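# Hang the ball-filled basket level on the stand's peg

## Task

Lift the shallow basket by its cord handle and hang it on the peg of the stand so it sits as close to level as possible; the task counts as done only if all the balls are still inside the basket at the end.

## Robot and tools

Robot: two arms, left_arm and right_arm, each a six-joint arm with a two-finger parallel gripper and a camera on its wrist. Fixed cameras are cam_high and cam_low; the wrist cameras are cam_left_wrist and cam_right_wrist (all 672x504 pixels).

Frame: every pose, velocity and offset uses the scene frame. Its origin sits at table-top height midway between the two nominal arm bases. +x points out over the table, +y toward left_arm, +z up. Arm names do not match image sides. Measured bases: left_arm at (+0.027, +0.229, 0) m, right_arm at (-0.026, -0.238, 0) m, each turned slightly about z. On a gripper, the fingers extend along its +z axis and part along its y axis. end_effector_position is the point between the finger pads, just under 1 cm back from the tips. Reported positions and orientations may be off by a few centimetres, more when the arm reaches far.

Command row layout (shared by execute_actions and move): one flat list of 14 numbers covering both arms, even if only one moves. First left_arm: dx, dy, dz, rx, ry, rz, opening; then the same seven for right_arm. dx, dy, dz, rx, ry, rz are offsets, not poses: they are measured from that arm's Hand target as it stood when the action or move began, along scene axes; the rotation (rx, ry, rz as a single rotation vector) turns about the Hand target position. Scale: 1.0 equals 0.6 m of travel or 180 degrees; every number lies in [-1, 1]. An offset vector longer than 1.0 may be shortened. All six zeros means stay at (or re-request) the current Hand target. Opening is absolute, not an offset: +1 fully open (about 87 mm between pads), +0.5 about 69 mm, 0 about 43 mm, -0.5 about 18 mm, -1 closed. Sending 0 for opening is a real command, so resend the current opening to leave a gripper alone.

execute_actions(actions, cameras): actions is a list of actions; each action is a table of up to 15 rows, each row one 1/30 s step. If fewer rows are given, the last row holds for the remaining steps. Each row counts from the action's start pose, not from the previous row, and each new action starts from the Hand target reached so far, so repeating an offset moves further. An empty actions list returns state plus all camera images; otherwise images come only for names listed in cameras (["all"] for every one).

move(target, speed, blend, opening_speed, blocking, cameras): drives each gripper in a straight line toward target, which is either one 14-number row or a list of up to 15 rows; every row's offsets count from the same starting Hand targets. speed is the top path speed in m/s, 0.002 to 2.9, default 0.25 (turn rate up to twice that in rad/s), one value or one per target. blend (metres) rounds corners between listed targets; 0 stops at each. opening_speed (0.2 or more, in opening-scale units per second) ramps the fingers. blocking=false returns after about 0.5 s while the move continues. The whole move is capped at 10 s. Paths do not avoid obstacles or the other arm. Faster moves lag, stray and strike harder; aiming far past a contact presses harder.

wait(seconds 0 to 10) lets time pass holding the last commands. stop brakes a running move. zoom_image(camera, region=[x0,y0,x1,y1] pixels, at most 504 each way) enlarges part of a camera's latest image. read_manual(section="licences") only returns licence text. finished_scene(scene) ends the current scene with its number; it cannot be undone, and the basket must stay hung with balls inside without the robot.

Results: per arm, end_effector_position (m) and end_effector_quat_wxyz, Hand target (the last commanded pose after clipping; next offsets count from it), Joint positions (last entry is the gripper on 0 closed to 1 open), Joint velocities (may be omitted when all are within noise), Joint torques (include arm weight; joints 1 to 3 wrap at ±28 N m), grip_measured on the opening scale, and Tool commands. A move adds a move: line, e.g. done, off_target, moving, held or fault, plus limits such as paced (pose clipped) or held (steps withheld). done means at rest within 10 mm and 2 degrees of the target; neither done nor off_target says anything about contact. MOTOR HOT appears at 75 °C; at 90 °C an over-temperature fault folds that arm away for good.

Practical notes: the controller limits each step's commanded orientation to within 40 degrees of the measured one. Grippers often stop short or sag and tilt from friction and weight; check the result and send the missing offset or correct the tilt. Small moves may go nowhere or sideways. To grip, command an opening about 0.04 below grip_measured at first contact (less for a lighter hold). A blocked arm keeps pushing until commanded back past its gripper. Do not route a gripper close past its own base; go around it.

Avoid: arms or grippers touching each other (a gripper closing on the other's fingers counts), fast contact with the stand, table or camera stand, dropping the basket or letting balls spill, releasing anything still moving, anything leaving the table, strain on wrist camera cables, and holding loads or stretched poses long enough to overheat motors. A loose object may occasionally be nudged by an outside push.

Each tool is called after ">>>" as a command line: name --argument value for each argument, lists and objects as JSON in quotes; but a table of rows of numbers goes row by row, as --pt "numbers of a row", without its own name.

## Session

>>> execute_actions --actions '[]'

Scene clock: 0.00 s.
left_arm: end_effector_position=(+0.4064, +0.2345, +0.0495) grip_measured=+1.000 end_effector_quat_wxyz=(+0.559, +0.019, +0.828, +0.035) | right_arm: end_effector_position=(+0.3477, -0.2399, +0.0560) grip_measured=+0.962 end_effector_quat_wxyz=(+0.576, -0.003, +0.817, +0.039)
Joint positions: left_arm=[-0.053 1.513 0.381 0.75 -0.054 0.063 1] | right_arm=[-0.044 1.483 0.343 0.796 -0.13 0.017 0.981]
Joint velocities: within noise
Joint torques (N m): no reading
Heat: left arm: 32 °C; right arm: 34 °C.
Hand target: left_arm +0.4085, +0.2344, +0.0532; +0.563, +0.018, +0.825, +0.035 | right_arm +0.3480, -0.2398, +0.0566; +0.575, -0.003, +0.818, +0.039
Tool commands: left_gripper/opening=+1.0 right_gripper/opening=+1.0

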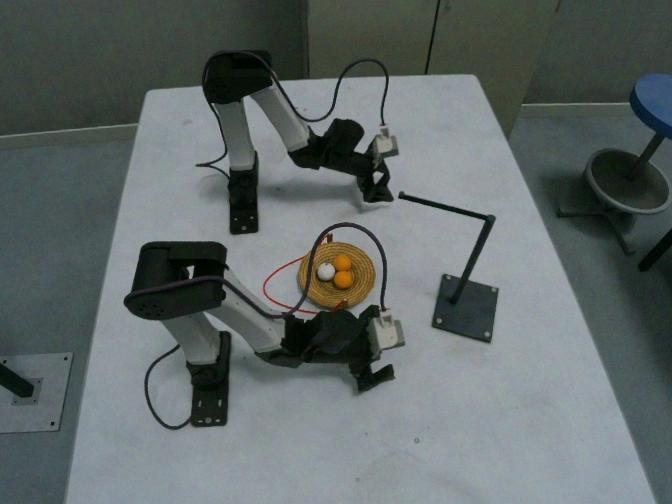

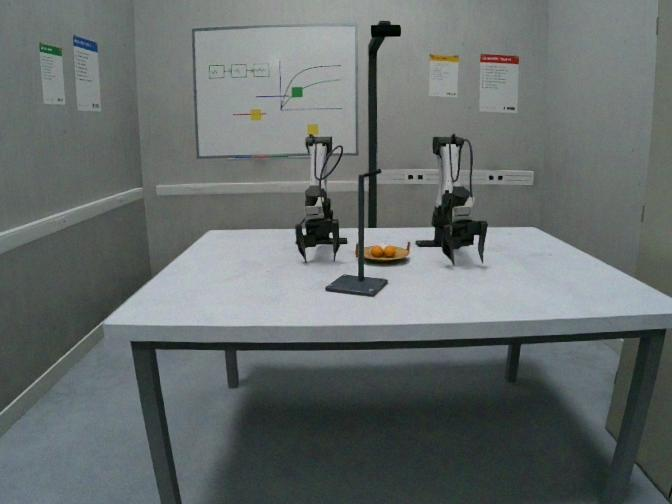

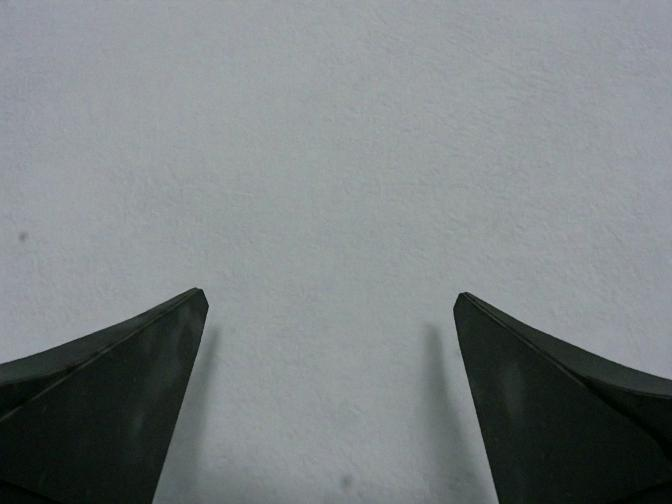

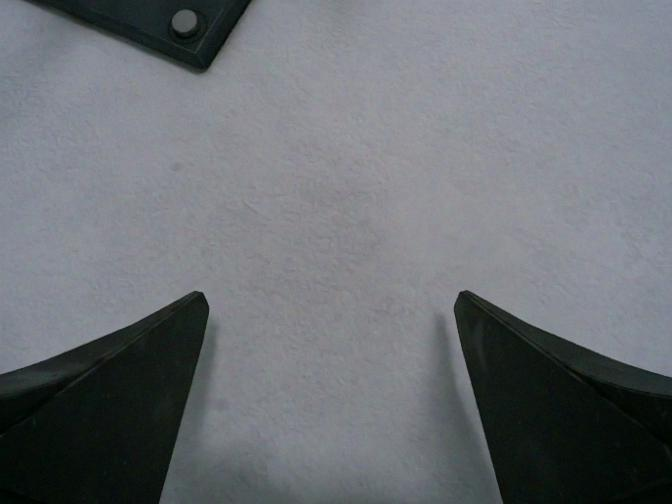

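>>> zoom_image --camera "cam_high" --region '[240, 170, 420, 340]'

>>> zoom_image --camera "cam_high" --region '[380, 170, 520, 350]'

>>> zoom_image --camera "cam_low" --region '[280, 150, 500, 310]'

Scaled by 2.800 from the camera's 672x504 image, which has a finer 960x720 frame.

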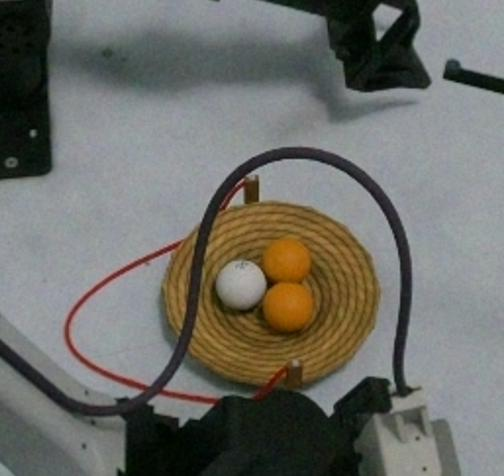

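Scaled by 2.800 from the camera's 672x504 image, which has a finer 960x720 frame.

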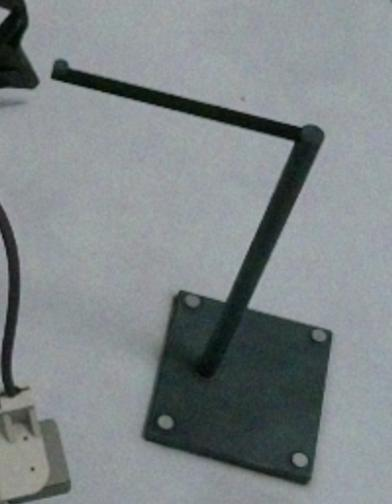

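Scaled by 2.291 from the camera's 672x504 image, which has a finer 960x720 frame.

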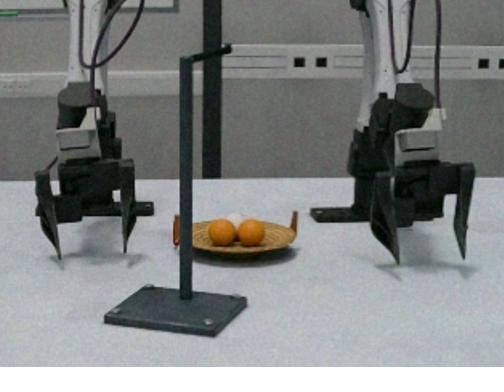

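>>> move --target '[-0.3475, -0.39, 0.378, 0.037, 0.09, -0.248, 1, -0.247, -0.433, 0.167, 0, 0, -0.25, 1]' --cameras '["all"]'

Scene clock: 175.30 s.
left_arm: end_effector_position=(+0.1993, +0.0011, +0.2750) grip_measured=+1.000 end_effector_quat_wxyz=(+0.412, +0.370, +0.821, -0.139) | right_arm: end_effector_position=(+0.1976, -0.4974, +0.1521) grip_measured=+0.962 end_effector_quat_wxyz=(+0.547, +0.316, +0.753, -0.186)
Joint positions: left_arm=[-1.092 1.089 1.329 -0.934 -0.24 -0.099 1] | right_arm=[-0.955 1.01 0.521 0.141 -0.238 -0.016 0.981]
Joint torques (N m): left_arm=[-0.21 -1.14 8.77 1.91 -0.23 0] | right_arm=[-0.69 -1.48 9.98 2.21 -0.07 -0.15]
Heat: left arm: 43 °C; right arm: 41 °C.
Hand target: left_arm +0.2000, +0.0004, +0.2801; +0.414, +0.365, +0.822, -0.137 | right_arm +0.1998, -0.4997, +0.1569; +0.546, +0.310, +0.756, -0.184
Off the commanded pose: left_arm 0.005 m, 1 deg | right_arm 0.006 m, 1 deg.
move: done
camera_calibration:
cam_left_wrist: T_world_to_cam=[[-0.705523, -0.704589, -0.0761092, 0.159745], [-0.705987, 0.708136, -0.0112334, 0.162517], [0.0618106, 0.0458066, -0.997036, 0.405261], [0, 0, 0, 1]] pos_world=[0.202389, -0.0210928, 0.418043]
cam_right_wrist: T_world_to_cam=[[-0.679937, -0.730084, -0.0682831, -0.219741], [-0.672417, 0.657943, -0.339068, 0.53241], [0.292475, -0.18463, -0.93828, 0.136369], [0, 0, 0, 1]] pos_world=[0.168707, -0.485547, 0.293471]

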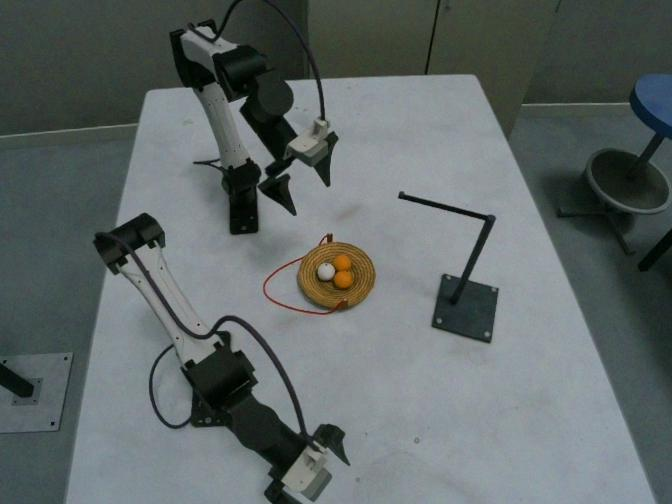

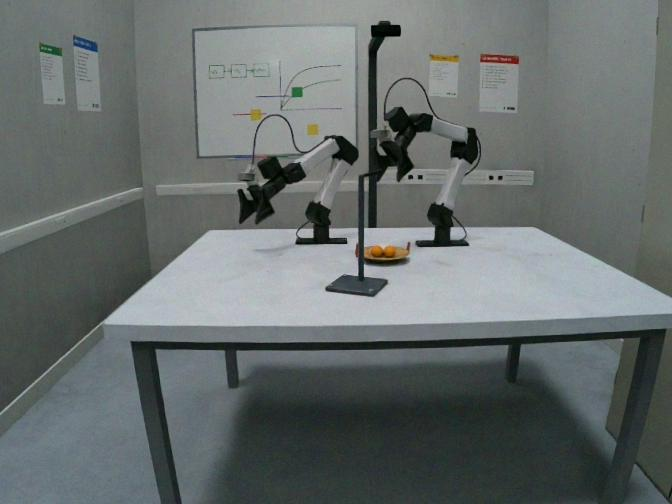

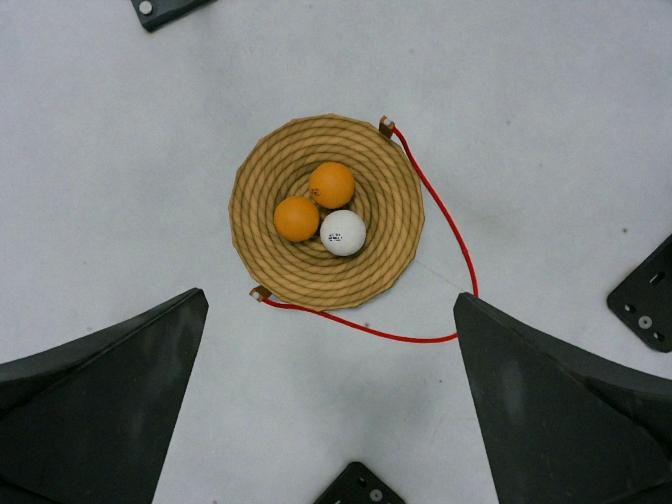

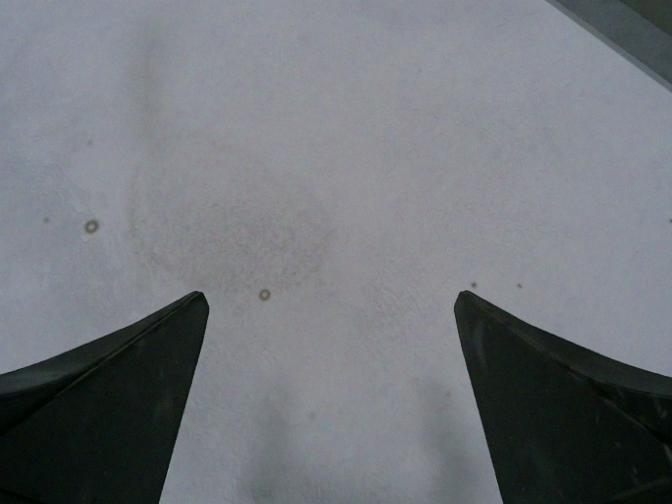

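>>> move --target '[-0.1833, -0.0693, -0.2667, 0.2365, 0.1668, -0.1298, 1, -0.133, -0.2, 0.07, 0, 0, -0.08, 1]' --cameras '["all"]'

Scene clock: 224.60 s.
left_arm: end_effector_position=(+0.0921, -0.0373, +0.1184) grip_measured=+1.000 end_effector_quat_wxyz=(+0.006, +0.589, +0.808, +0.002) | right_arm: end_effector_position=(+0.1191, -0.6160, +0.1961) grip_measured=+0.962 end_effector_quat_wxyz=(+0.520, +0.407, +0.706, -0.254)
Joint positions: left_arm=[-1.363 1.732 1.469 -1.301 -0.011 -0.069 1] | right_arm=[-1.324 1.273 0.846 0.07 -0.348 -0.059 0.981]
Joint torques (N m): left_arm=[-0.16 -6.19 8.16 0.37 0.1 0.2] | right_arm=[-0.95 -3.07 10.47 2.06 -0.13 -0.07]
Heat: left arm: 45 °C; right arm: 43 °C.
Hand target: left_arm +0.0900, -0.0411, +0.1200; +0.000, +0.595, +0.804, +0.000 | right_arm +0.1200, -0.6197, +0.1989; +0.519, +0.402, +0.712, -0.251
Off the commanded pose: left_arm 0.005 m, 1 deg | right_arm 0.005 m, 1 deg.
move: done
camera_calibration:
cam_left_wrist: T_world_to_cam=[[-0.947018, -0.319854, -0.0291477, 0.0763009], [-0.224949, 0.595763, 0.771015, -0.0287626], [-0.229248, 0.736722, -0.636149, 0.267409], [0, 0, 0, 1]] pos_world=[0.127091, -0.155465, 0.194512]
cam_right_wrist: T_world_to_cam=[[-0.840303, -0.537974, -0.0668983, -0.219551], [-0.487141, 0.803463, -0.342259, 0.640747], [0.237877, -0.255012, -0.937221, 0.141652], [0, 0, 0, 1]] pos_world=[0.093949, -0.596806, 0.337373]

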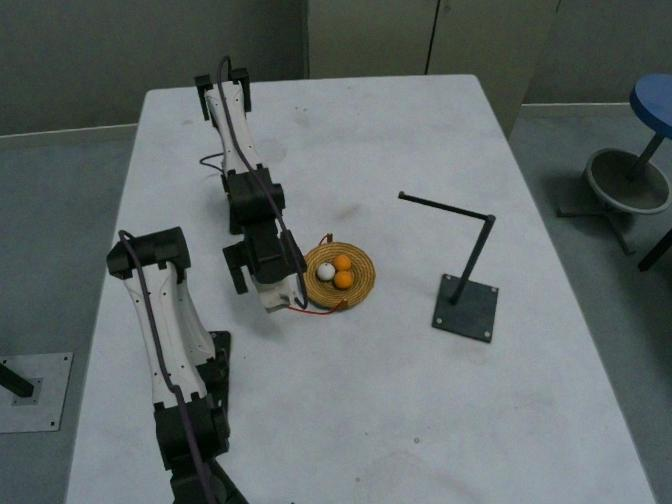

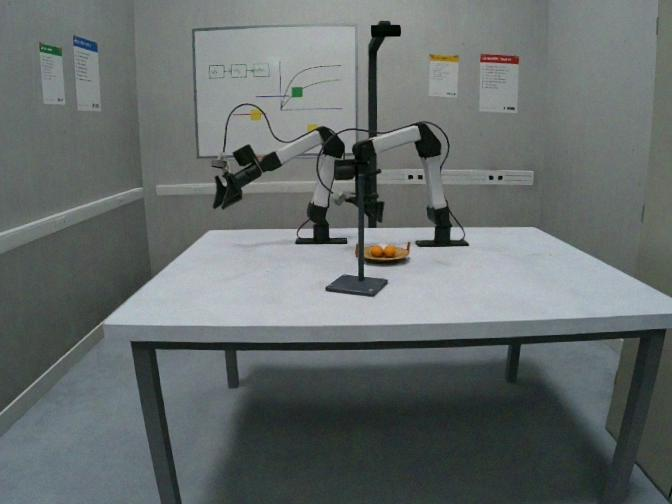

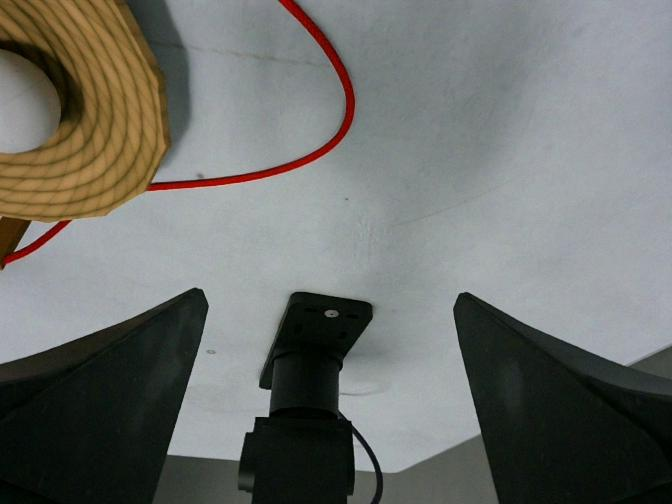

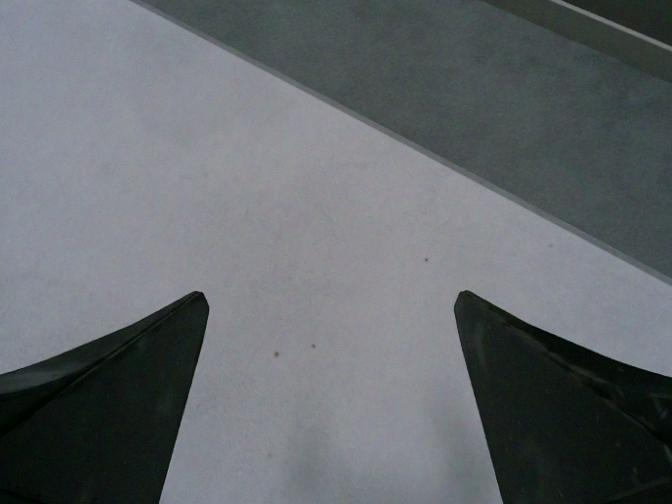

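>>> move --target '[-0.0075, -0.0057, -0.1767, 0, 0, 0, 0, 0, 0, 0, 0, 0, 0, 1]' --cameras '["cam_left_wrist"]' --speed 0.12

Scene clock: 240.73 s.
left_arm: end_effector_position=(+0.0896, -0.0441, +0.0220) grip_measured=+0.000 end_effector_quat_wxyz=(+0.008, +0.595, +0.804, +0.000) | right_arm: end_effector_position=(+0.1190, -0.6160, +0.1960) grip_measured=+0.962 end_effector_quat_wxyz=(+0.520, +0.407, +0.706, -0.254)
Joint positions: left_arm=[-1.377 1.825 1.19 -0.924 -0.01 -0.069 0.5] | right_arm=[-1.324 1.273 0.846 0.07 -0.348 -0.059 0.981]
Joint torques (N m): left_arm=[-0.31 -6.38 4.96 0.69 0.11 0.03] | right_arm=[-0.76 -3.04 10.22 2.07 -0.17 -0.16]
Heat: left arm: 45 °C; right arm: 44 °C.
Hand target: left_arm +0.0855, -0.0446, +0.0141; +0.000, +0.595, +0.804, +0.000 | right_arm +0.1200, -0.6197, +0.1989; +0.519, +0.402, +0.712, -0.251
Off the commanded pose: left_arm 0.009 m, 1 deg | right_arm 0.005 m, 1 deg.
move: done
camera_calibration:
cam_left_wrist: T_world_to_cam=[[-0.951549, -0.306232, -0.0278634, 0.0699078], [-0.216657, 0.603386, 0.767454, 0.0486811], [-0.218206, 0.736307, -0.640499, 0.209561], [0, 0, 0, 1]] pos_world=[0.122795, -0.162266, 0.0988106]
Images, in order (width x height): cam_left_wrist 672x504.

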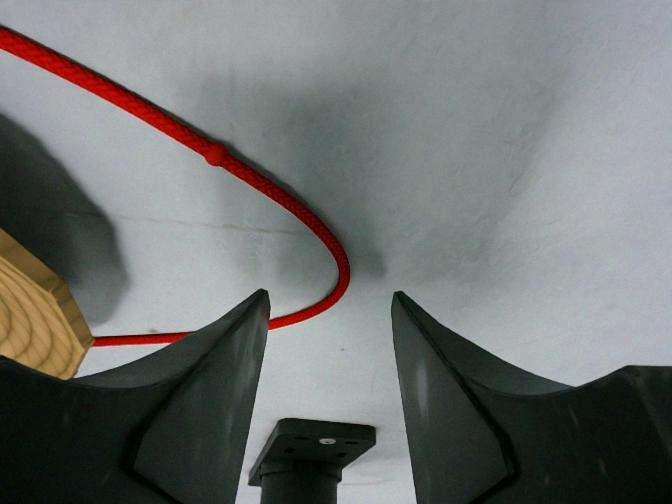

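>>> zoom_image --camera "cam_left_wrist" --region '[140, 90, 400, 350]'

Scaled by 1.938 from the camera's 672x504 image, which has a finer 960x720 frame.

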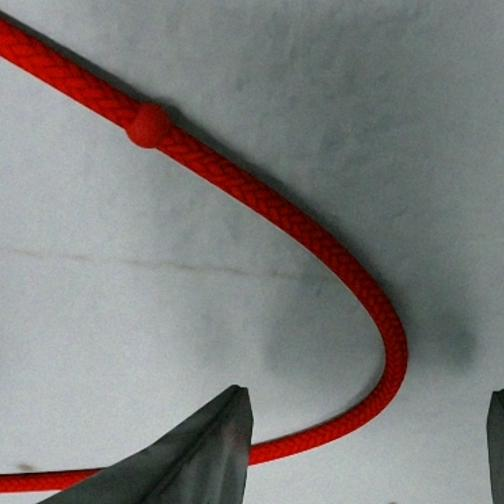

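>>> move --target '[-0.011, 0.0043, -0.0167, 0, 0, 0, 0, 0, 0, 0, 0, 0, 0, 1]' --cameras '["cam_left_wrist"]' --speed 0.05

Scene clock: 255.87 s.
left_arm: end_effector_position=(+0.0832, -0.0432, +0.0132) grip_measured=+0.000 end_effector_quat_wxyz=(+0.010, +0.596, +0.803, -0.002) | right_arm: end_effector_position=(+0.1190, -0.6160, +0.1960) grip_measured=+0.962 end_effector_quat_wxyz=(+0.520, +0.407, +0.706, -0.254)
Joint positions: left_arm=[-1.396 1.825 1.153 -0.881 -0.01 -0.085 0.5] | right_arm=[-1.324 1.273 0.846 0.07 -0.348 -0.059 0.981]
Joint torques (N m): left_arm=[-0.27 -6.05 4.63 0.7 0.11 0.01] | right_arm=[-0.84 -3.17 10.21 2.07 -0.06 -0.18]
Heat: left arm: 45 °C; right arm: 45 °C.
Hand target: left_arm +0.0789, -0.0421, +0.0041; +0.000, +0.595, +0.804, +0.000 | right_arm +0.1200, -0.6197, +0.1989; +0.519, +0.402, +0.712, -0.251
Off the commanded pose: left_arm 0.010 m, 1 deg | right_arm 0.005 m, 1 deg.
move: done
camera_calibration:
cam_left_wrist: T_world_to_cam=[[-0.952458, -0.303489, -0.0267886, 0.0639634], [-0.215368, 0.608487, 0.76378, 0.0536291], [-0.215498, 0.733238, -0.64492, 0.201508], [0, 0, 0, 1]] pos_world=[0.115897, -0.160973, 0.0907089]
Images, in order (width x height): cam_left_wrist 672x504.

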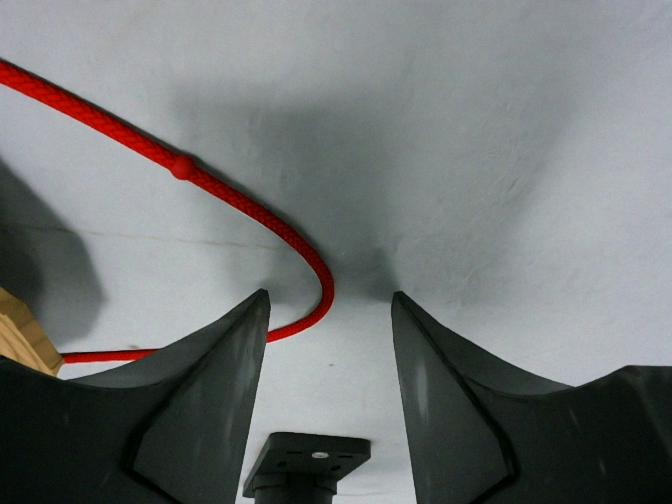

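>>> move --target '[0, 0.002, -0.0092, 0, 0, 0, 0, 0, 0, 0, 0, 0, 0, 1]' --cameras '["cam_left_wrist"]' --speed 0.05

Scene clock: 260.80 s.
left_arm: end_effector_position=(+0.0833, -0.0436, +0.0120) grip_measured=+0.000 end_effector_quat_wxyz=(+0.011, +0.596, +0.803, -0.003) | right_arm: end_effector_position=(+0.1190, -0.6160, +0.1960) grip_measured=+0.962 end_effector_quat_wxyz=(+0.520, +0.407, +0.706, -0.254)
Joint positions: left_arm=[-1.396 1.825 1.148 -0.873 -0.01 -0.085 0.5] | right_arm=[-1.324 1.273 0.846 0.07 -0.348 -0.059 0.981]
Joint torques (N m): left_arm=[-0.2 -5.67 3.58 0.85 0.11 0.02] | right_arm=[-0.91 -3.19 10.1 2.07 -0.03 -0.15]
Heat: left arm: 44 °C; right arm: 45 °C.
Hand target: left_arm +0.0789, -0.0408, -0.0015; +0.000, +0.595, +0.804, +0.000 | right_arm +0.1200, -0.6197, +0.1989; +0.519, +0.402, +0.712, -0.251
Off the commanded pose: left_arm 0.014 m, 1 deg | right_arm 0.005 m, 1 deg.
move: off_target (left_arm)
camera_calibration:
cam_left_wrist: T_world_to_cam=[[-0.952318, -0.303968, -0.0263314, 0.0638438], [-0.216171, 0.611306, 0.761298, 0.0550826], [-0.215313, 0.730691, -0.647867, 0.201061], [0, 0, 0, 1]] pos_world=[0.115998, -0.161179, 0.0900077]
Images, in order (width x height): cam_left_wrist 672x504.

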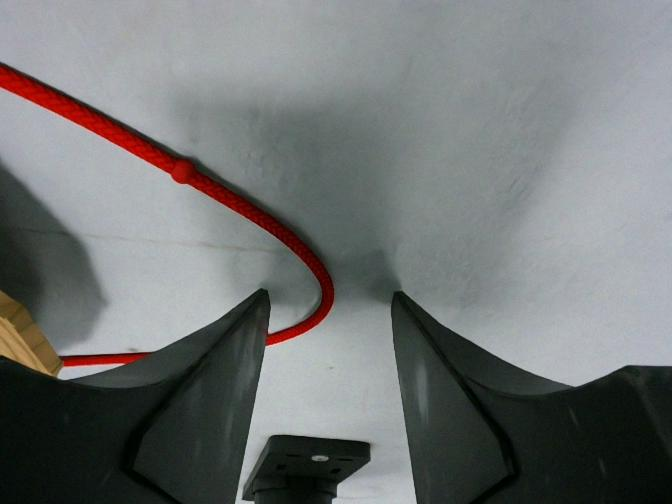

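>>> move --target '[0, 0, 0.005, 0, 0, 0, -1, 0, 0, 0, 0, 0, 0, 1]' --cameras '["cam_left_wrist"]' --speed 0.05 --opening_speed 0.8

Scene clock: 266.03 s.
left_arm: end_effector_position=(+0.0835, -0.0436, +0.0120) grip_measured=-0.887 end_effector_quat_wxyz=(+0.012, +0.596, +0.803, -0.003) | right_arm: end_effector_position=(+0.1190, -0.6160, +0.1960) grip_measured=+0.962 end_effector_quat_wxyz=(+0.520, +0.407, +0.706, -0.254)
Joint positions: left_arm=[-1.396 1.825 1.148 -0.873 -0.011 -0.085 0.057] | right_arm=[-1.324 1.273 0.846 0.07 -0.348 -0.059 0.981]
Joint torques (N m): left_arm=[-0.21 -6.05 4.11 0.74 0.12 0.01] | right_arm=[-0.9 -3.23 10.47 2.11 -0.14 -0.14]
Heat: left arm: 44 °C; right arm: 45 °C.
Hand target: left_arm +0.0789, -0.0408, +0.0015; +0.000, +0.595, +0.804, +0.000 | right_arm +0.1200, -0.6197, +0.1989; +0.519, +0.402, +0.712, -0.251
Off the commanded pose: left_arm 0.012 m, 1 deg | right_arm 0.005 m, 1 deg.
move: off_target (left_arm)
camera_calibration:
cam_left_wrist: T_world_to_cam=[[-0.952244, -0.304064, -0.027865, 0.0640552], [-0.217386, 0.611038, 0.761168, 0.0552145], [-0.214417, 0.730875, -0.647956, 0.201016], [0, 0, 0, 1]] pos_world=[0.1161, -0.161179, 0.090007]
Images, in order (width x height): cam_left_wrist 672x504.

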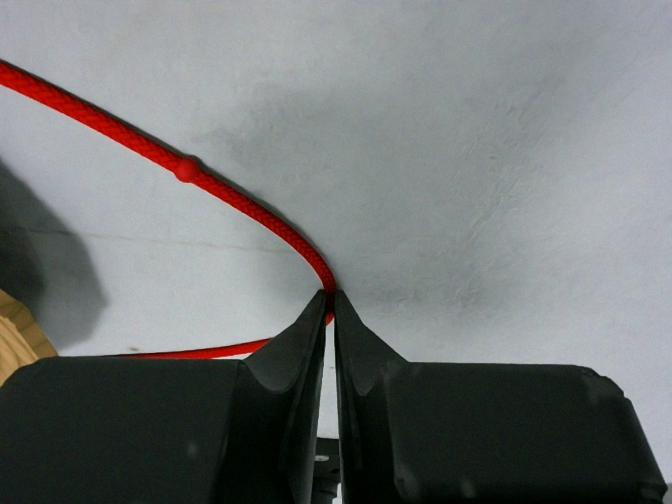

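>>> move --pt "0.085 0.01 0.2475 0.024 -0.11 -0.0225 -1 0 0 0 0 0 0 1" --pt "0.218 0.0265 0.314 0.047 -0.217 -0.044 -1 0 0 0 0 0 0 1" --pt "0.2935 0.033 0.356 0.053 -0.2444 -0.05 -1 0 0 0 0 0 0 1" --cameras '["all"]' --speed 0.1 --blend '[0.03, 0.03, 0]'

Scene clock: 296.83 s.
left_arm: end_effector_position=(+0.2509, -0.0185, +0.1963) grip_measured=-0.887 end_effector_quat_wxyz=(+0.220, +0.621, +0.691, +0.298) | right_arm: end_effector_position=(+0.1190, -0.6160, +0.1960) grip_measured=+0.962 end_effector_quat_wxyz=(+0.520, +0.407, +0.706, -0.254)
Joint positions: left_arm=[-1.265 1.768 1.615 -1.289 -0.749 0.285 0.057] | right_arm=[-1.324 1.273 0.846 0.07 -0.348 -0.059 0.981]
Joint torques (N m): left_arm=[0.51 -11.59 8.24 0.9 -0.52 0.15] | right_arm=[-0.75 -3.22 10.35 2.13 -0.13 -0.1]
Heat: left arm: 42 °C; right arm: 46 °C.
Hand target: left_arm +0.2551, -0.0210, +0.2152; +0.252, +0.609, +0.695, +0.287 | right_arm +0.1200, -0.6197, +0.1989; +0.519, +0.402, +0.712, -0.251
Off the commanded pose: left_arm 0.019 m, 4 deg | right_arm 0.005 m, 1 deg.
move: off_target (left_arm); blend cut to 0.026 m at target 2
camera_calibration:
cam_left_wrist: T_world_to_cam=[[-0.712486, -0.0624948, -0.698898, 0.312359], [-0.62275, 0.515285, 0.588781, 0.0697741], [0.323336, 0.854737, -0.406052, 0.157942], [0, 0, 0, 1]] pos_world=[0.214935, -0.151432, 0.241358]
cam_right_wrist: T_world_to_cam=[[-0.840245, -0.538102, -0.0665989, -0.21974], [-0.48743, 0.803437, -0.341908, 0.640606], [0.237489, -0.254824, -0.93737, 0.141757], [0, 0, 0, 1]] pos_world=[0.0939488, -0.596806, 0.337273]

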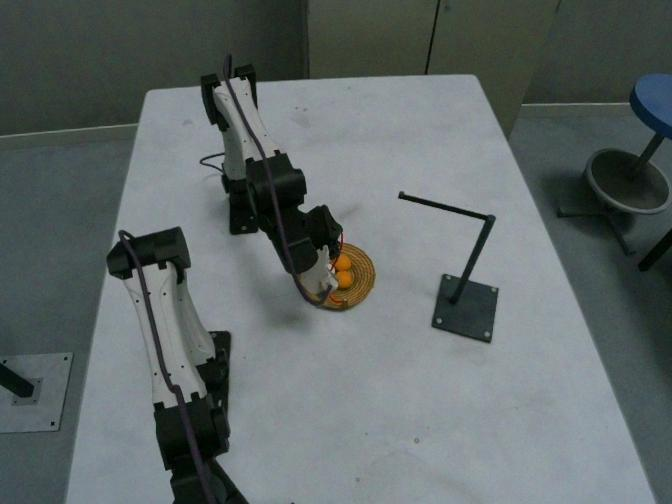

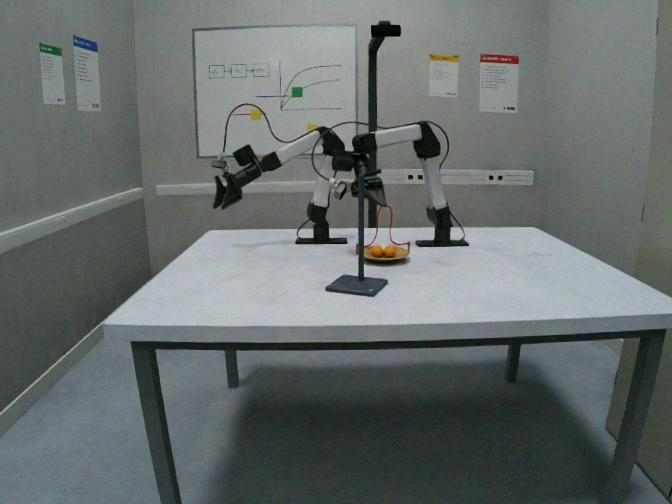

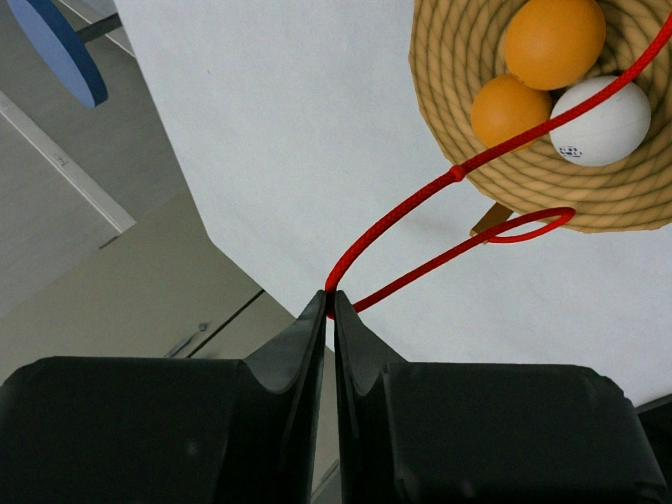

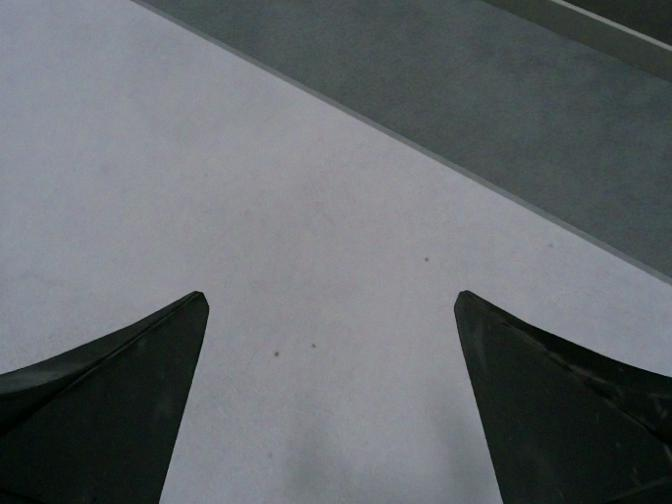

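>>> zoom_image --camera "cam_low" --region '[320, 120, 460, 280]'

Scaled by 3.150 from the camera's 672x504 image, which has a finer 960x720 frame.

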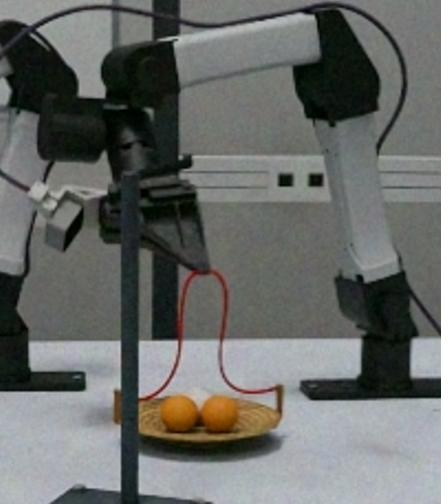

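>>> move --target '[0.006, 0, 0.05, 0, 0, 0, -1, 0, 0, 0, 0, 0, 0, 1]' --cameras '["cam_low", "cam_left_wrist"]' --speed 0.05

>>> zoom_image --camera "cam_low" --region '[320, 120, 460, 280]'

Scene clock: 305.30 s.
left_arm: end_effector_position=(+0.2553, -0.0241, +0.2346) grip_measured=-0.887 end_effector_quat_wxyz=(+0.245, +0.614, +0.694, +0.285) | right_arm: end_effector_position=(+0.1190, -0.6160, +0.1960) grip_measured=+0.962 end_effector_quat_wxyz=(+0.520, +0.407, +0.706, -0.254)
Joint positions: left_arm=[-1.259 1.768 1.77 -1.374 -0.749 0.301 0.057] | right_arm=[-1.324 1.273 0.846 0.07 -0.348 -0.059 0.981]
Joint torques (N m): left_arm=[0.88 -8.99 8.23 0.74 -0.49 0.16] | right_arm=[-0.92 -3.06 10.24 2.03 -0.13 -0.16]
Heat: left arm: 43 °C; right arm: 47 °C.
Hand target: left_arm +0.2587, -0.0209, +0.2452; +0.252, +0.609, +0.695, +0.287 | right_arm +0.1200, -0.6197, +0.1989; +0.519, +0.402, +0.712, -0.251
Off the commanded pose: left_arm 0.012 m, 1 deg | right_arm 0.005 m, 1 deg.
move: off_target (left_arm)
camera_calibration:
cam_left_wrist: T_world_to_cam=[[-0.697954, -0.096442, -0.709619, 0.33983], [-0.631742, 0.549601, 0.546664, 0.0657662], [0.337286, 0.829842, -0.444523, 0.181645], [0, 0, 0, 1]] pos_world=[0.217467, -0.154108, 0.285943]
Images, in order (width x height): cam_low 672x504, cam_left_wrist 672x504.

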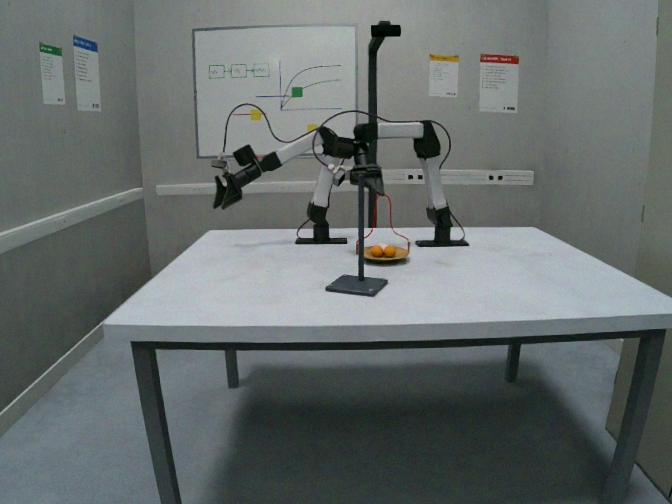

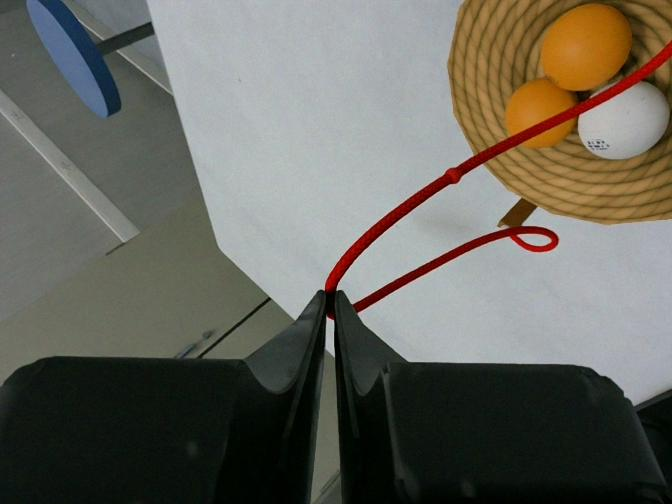

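Scaled by 3.150 from the camera's 672x504 image, which has a finer 960x720 frame.

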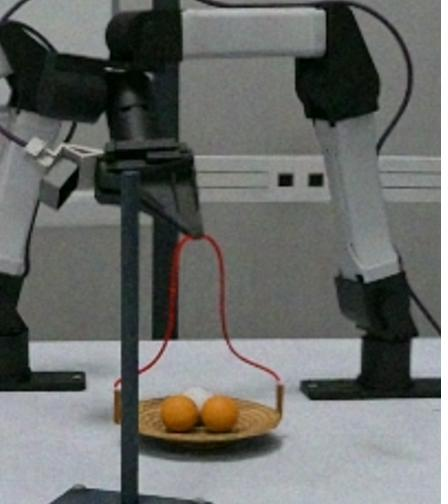

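>>> move --target '[0, 0.004, 0.035, 0, 0, 0, -1, 0, 0, 0, 0, 0, 0, 1]' --cameras '["cam_low", "cam_left_wrist"]' --speed 0.04

>>> zoom_image --camera "cam_low" --region '[320, 120, 460, 280]'

Scene clock: 310.10 s.
left_arm: end_effector_position=(+0.2552, -0.0196, +0.2615) grip_measured=-0.887 end_effector_quat_wxyz=(+0.253, +0.610, +0.696, +0.281) | right_arm: end_effector_position=(+0.1190, -0.6160, +0.1960) grip_measured=+0.962 end_effector_quat_wxyz=(+0.520, +0.407, +0.706, -0.254)
Joint positions: left_arm=[-1.255 1.768 1.881 -1.463 -0.749 0.305 0.057] | right_arm=[-1.324 1.273 0.846 0.07 -0.348 -0.059 0.981]
Joint torques (N m): left_arm=[0.76 -7.16 8.08 0.77 -0.48 0.16] | right_arm=[-0.7 -2.93 10.47 2.17 -0.1 -0.12]
Heat: left arm: 45 °C; right arm: 47 °C.
Hand target: left_arm +0.2586, -0.0186, +0.2662; +0.252, +0.609, +0.695, +0.287 | right_arm +0.1200, -0.6197, +0.1989; +0.519, +0.402, +0.712, -0.251
Off the commanded pose: left_arm 0.006 m, 1 deg | right_arm 0.005 m, 1 deg.
move: done
camera_calibration:
cam_left_wrist: T_world_to_cam=[[-0.692609, -0.110302, -0.71283, 0.358511], [-0.636346, 0.558766, 0.531831, 0.0538112], [0.339643, 0.821957, -0.457197, 0.192479], [0, 0, 0, 1]] pos_world=[0.217176, -0.148732, 0.314939]
Images, in order (width x height): cam_low 672x504, cam_left_wrist 672x504.

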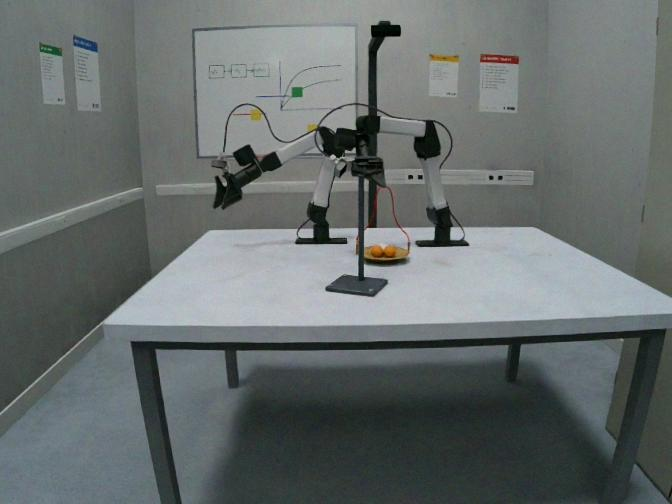

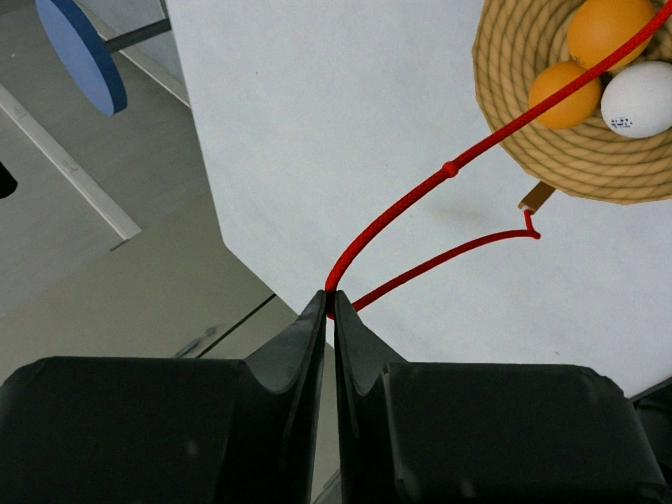

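Scaled by 3.150 from the camera's 672x504 image, which has a finer 960x720 frame.

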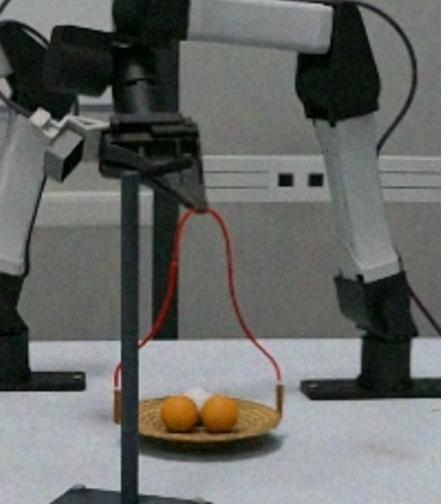

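>>> move --target '[0, 0, 0.03, 0, 0, 0, -1, 0, 0, 0, 0, 0, 0, 1]' --cameras '["cam_low", "cam_left_wrist"]' --speed 0.03

>>> zoom_image --camera "cam_low" --region '[320, 120, 460, 280]'

Scene clock: 314.43 s.
left_arm: end_effector_position=(+0.2547, -0.0180, +0.2815) grip_measured=-0.887 end_effector_quat_wxyz=(+0.256, +0.609, +0.697, +0.279) | right_arm: end_effector_position=(+0.1190, -0.6160, +0.1960) grip_measured=+0.962 end_effector_quat_wxyz=(+0.520, +0.407, +0.706, -0.254)
Joint positions: left_arm=[-1.255 1.789 1.992 -1.544 -0.749 0.306 0.057] | right_arm=[-1.324 1.273 0.846 0.07 -0.348 -0.059 0.981]
Joint torques (N m): left_arm=[0.75 -6.27 8.24 0.8 -0.48 0.17] | right_arm=[-1.06 -3.26 10.3 2.02 -0.12 -0.08]
Heat: left arm: 46 °C; right arm: 47 °C.
Hand target: left_arm +0.2586, -0.0186, +0.2842; +0.252, +0.609, +0.695, +0.287 | right_arm +0.1200, -0.6197, +0.1989; +0.519, +0.402, +0.712, -0.251
Off the commanded pose: left_arm 0.005 m, 1 deg | right_arm 0.005 m, 1 deg.
joint sent to its limit (left arm) — joint 4 (wrist pitch), lower limit. The joint targets still meet the commanded pose.
move: done
camera_calibration:
cam_left_wrist: T_world_to_cam=[[-0.690542, -0.115336, -0.714037, 0.372307], [-0.637516, 0.563365, 0.525541, 0.0440637], [0.34165, 0.818118, -0.462556, 0.201389], [0, 0, 0, 1]] pos_world=[0.216381, -0.146644, 0.335838]
Images, in order (width x height): cam_low 672x504, cam_left_wrist 672x504.

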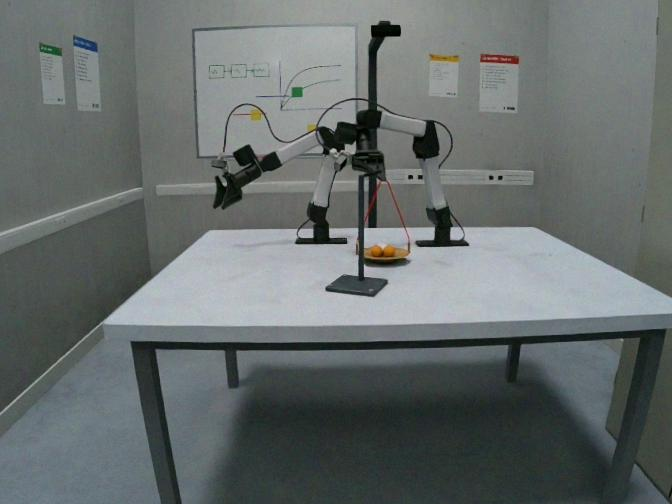

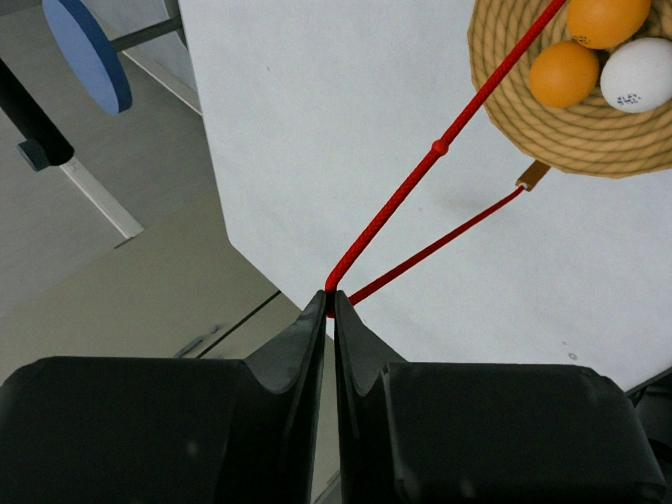

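Scaled by 3.150 from the camera's 672x504 image, which has a finer 960x720 frame.

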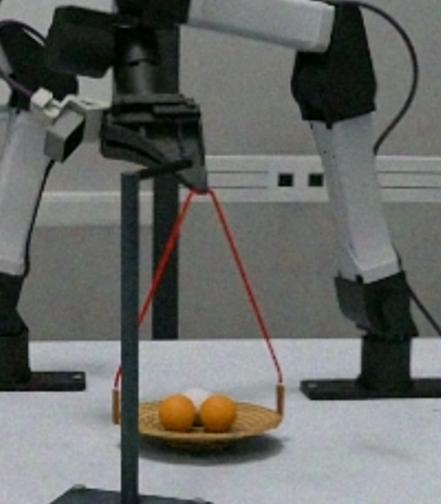

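>>> move --target '[0.003, 0, 0.045, 0.0072, -0.055, 0, -1, 0, 0, 0, 0, 0, 0, 1]' --cameras '["cam_low", "cam_left_wrist"]' --speed 0.02

>>> zoom_image --camera "cam_low" --region '[320, 120, 460, 280]'

Scene clock: 334.80 s.
left_arm: end_effector_position=(+0.2589, -0.0170, +0.3024) grip_measured=-0.887 end_effector_quat_wxyz=(+0.293, +0.593, +0.670, +0.338) | right_arm: end_effector_position=(+0.1190, -0.6160, +0.1959) grip_measured=+0.962 end_effector_quat_wxyz=(+0.520, +0.407, +0.707, -0.254)
Joint positions: left_arm=[-1.296 1.789 1.992 -1.545 -0.907 0.298 0.057] | right_arm=[-1.324 1.273 0.846 0.069 -0.348 -0.059 0.981]
Joint torques (N m): left_arm=[-0.31 -7.27 8.27 0.82 -0.73 -0.01] | right_arm=[-0.91 -3.07 10.36 2.06 -0.18 -0.09]
Heat: left arm: 48 °C; right arm: 48 °C.
Hand target: left_arm +0.2604, -0.0186, +0.3112; +0.304, +0.585, +0.667, +0.346 | right_arm +0.1200, -0.6197, +0.1988; +0.519, +0.402, +0.712, -0.251
Off the commanded pose: left_arm 0.009 m, 2 deg | right_arm 0.005 m, 1 deg.
move: done
camera_calibration:
cam_left_wrist: T_world_to_cam=[[-0.579302, -0.0811594, -0.811062, 0.391351], [-0.70879, 0.541529, 0.452066, 0.0756005], [0.402524, 0.836756, -0.371234, 0.165768], [0, 0, 0, 1]] pos_world=[0.213569, -0.147886, 0.344772]
Images, in order (width x height): cam_low 672x504, cam_left_wrist 672x504.

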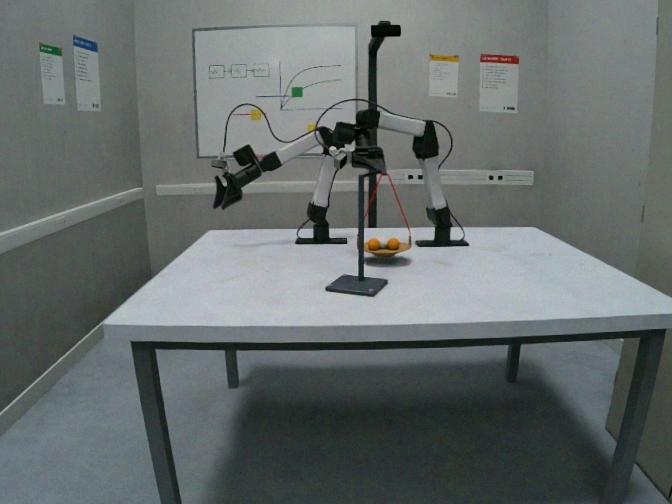

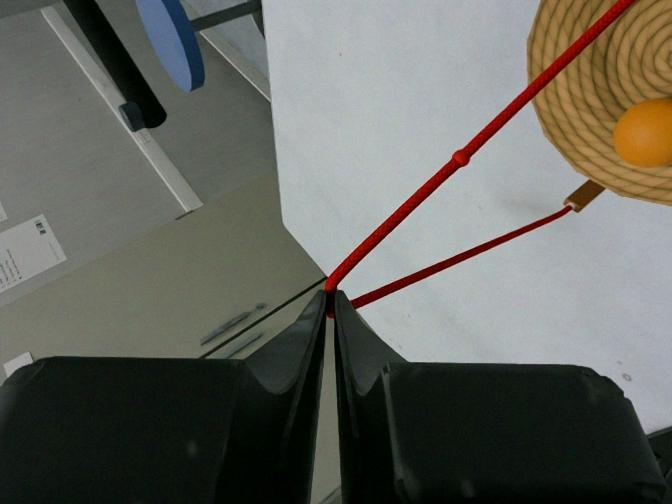

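Scaled by 3.150 from the camera's 672x504 image, which has a finer 960x720 frame.

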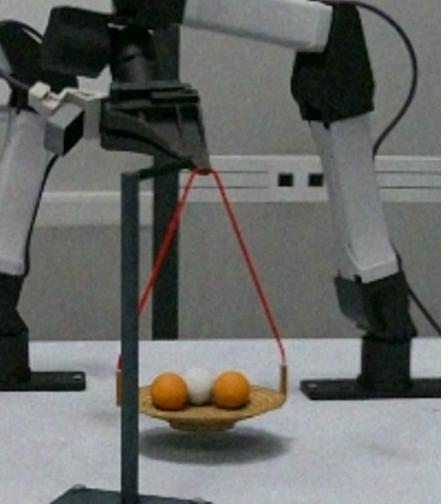

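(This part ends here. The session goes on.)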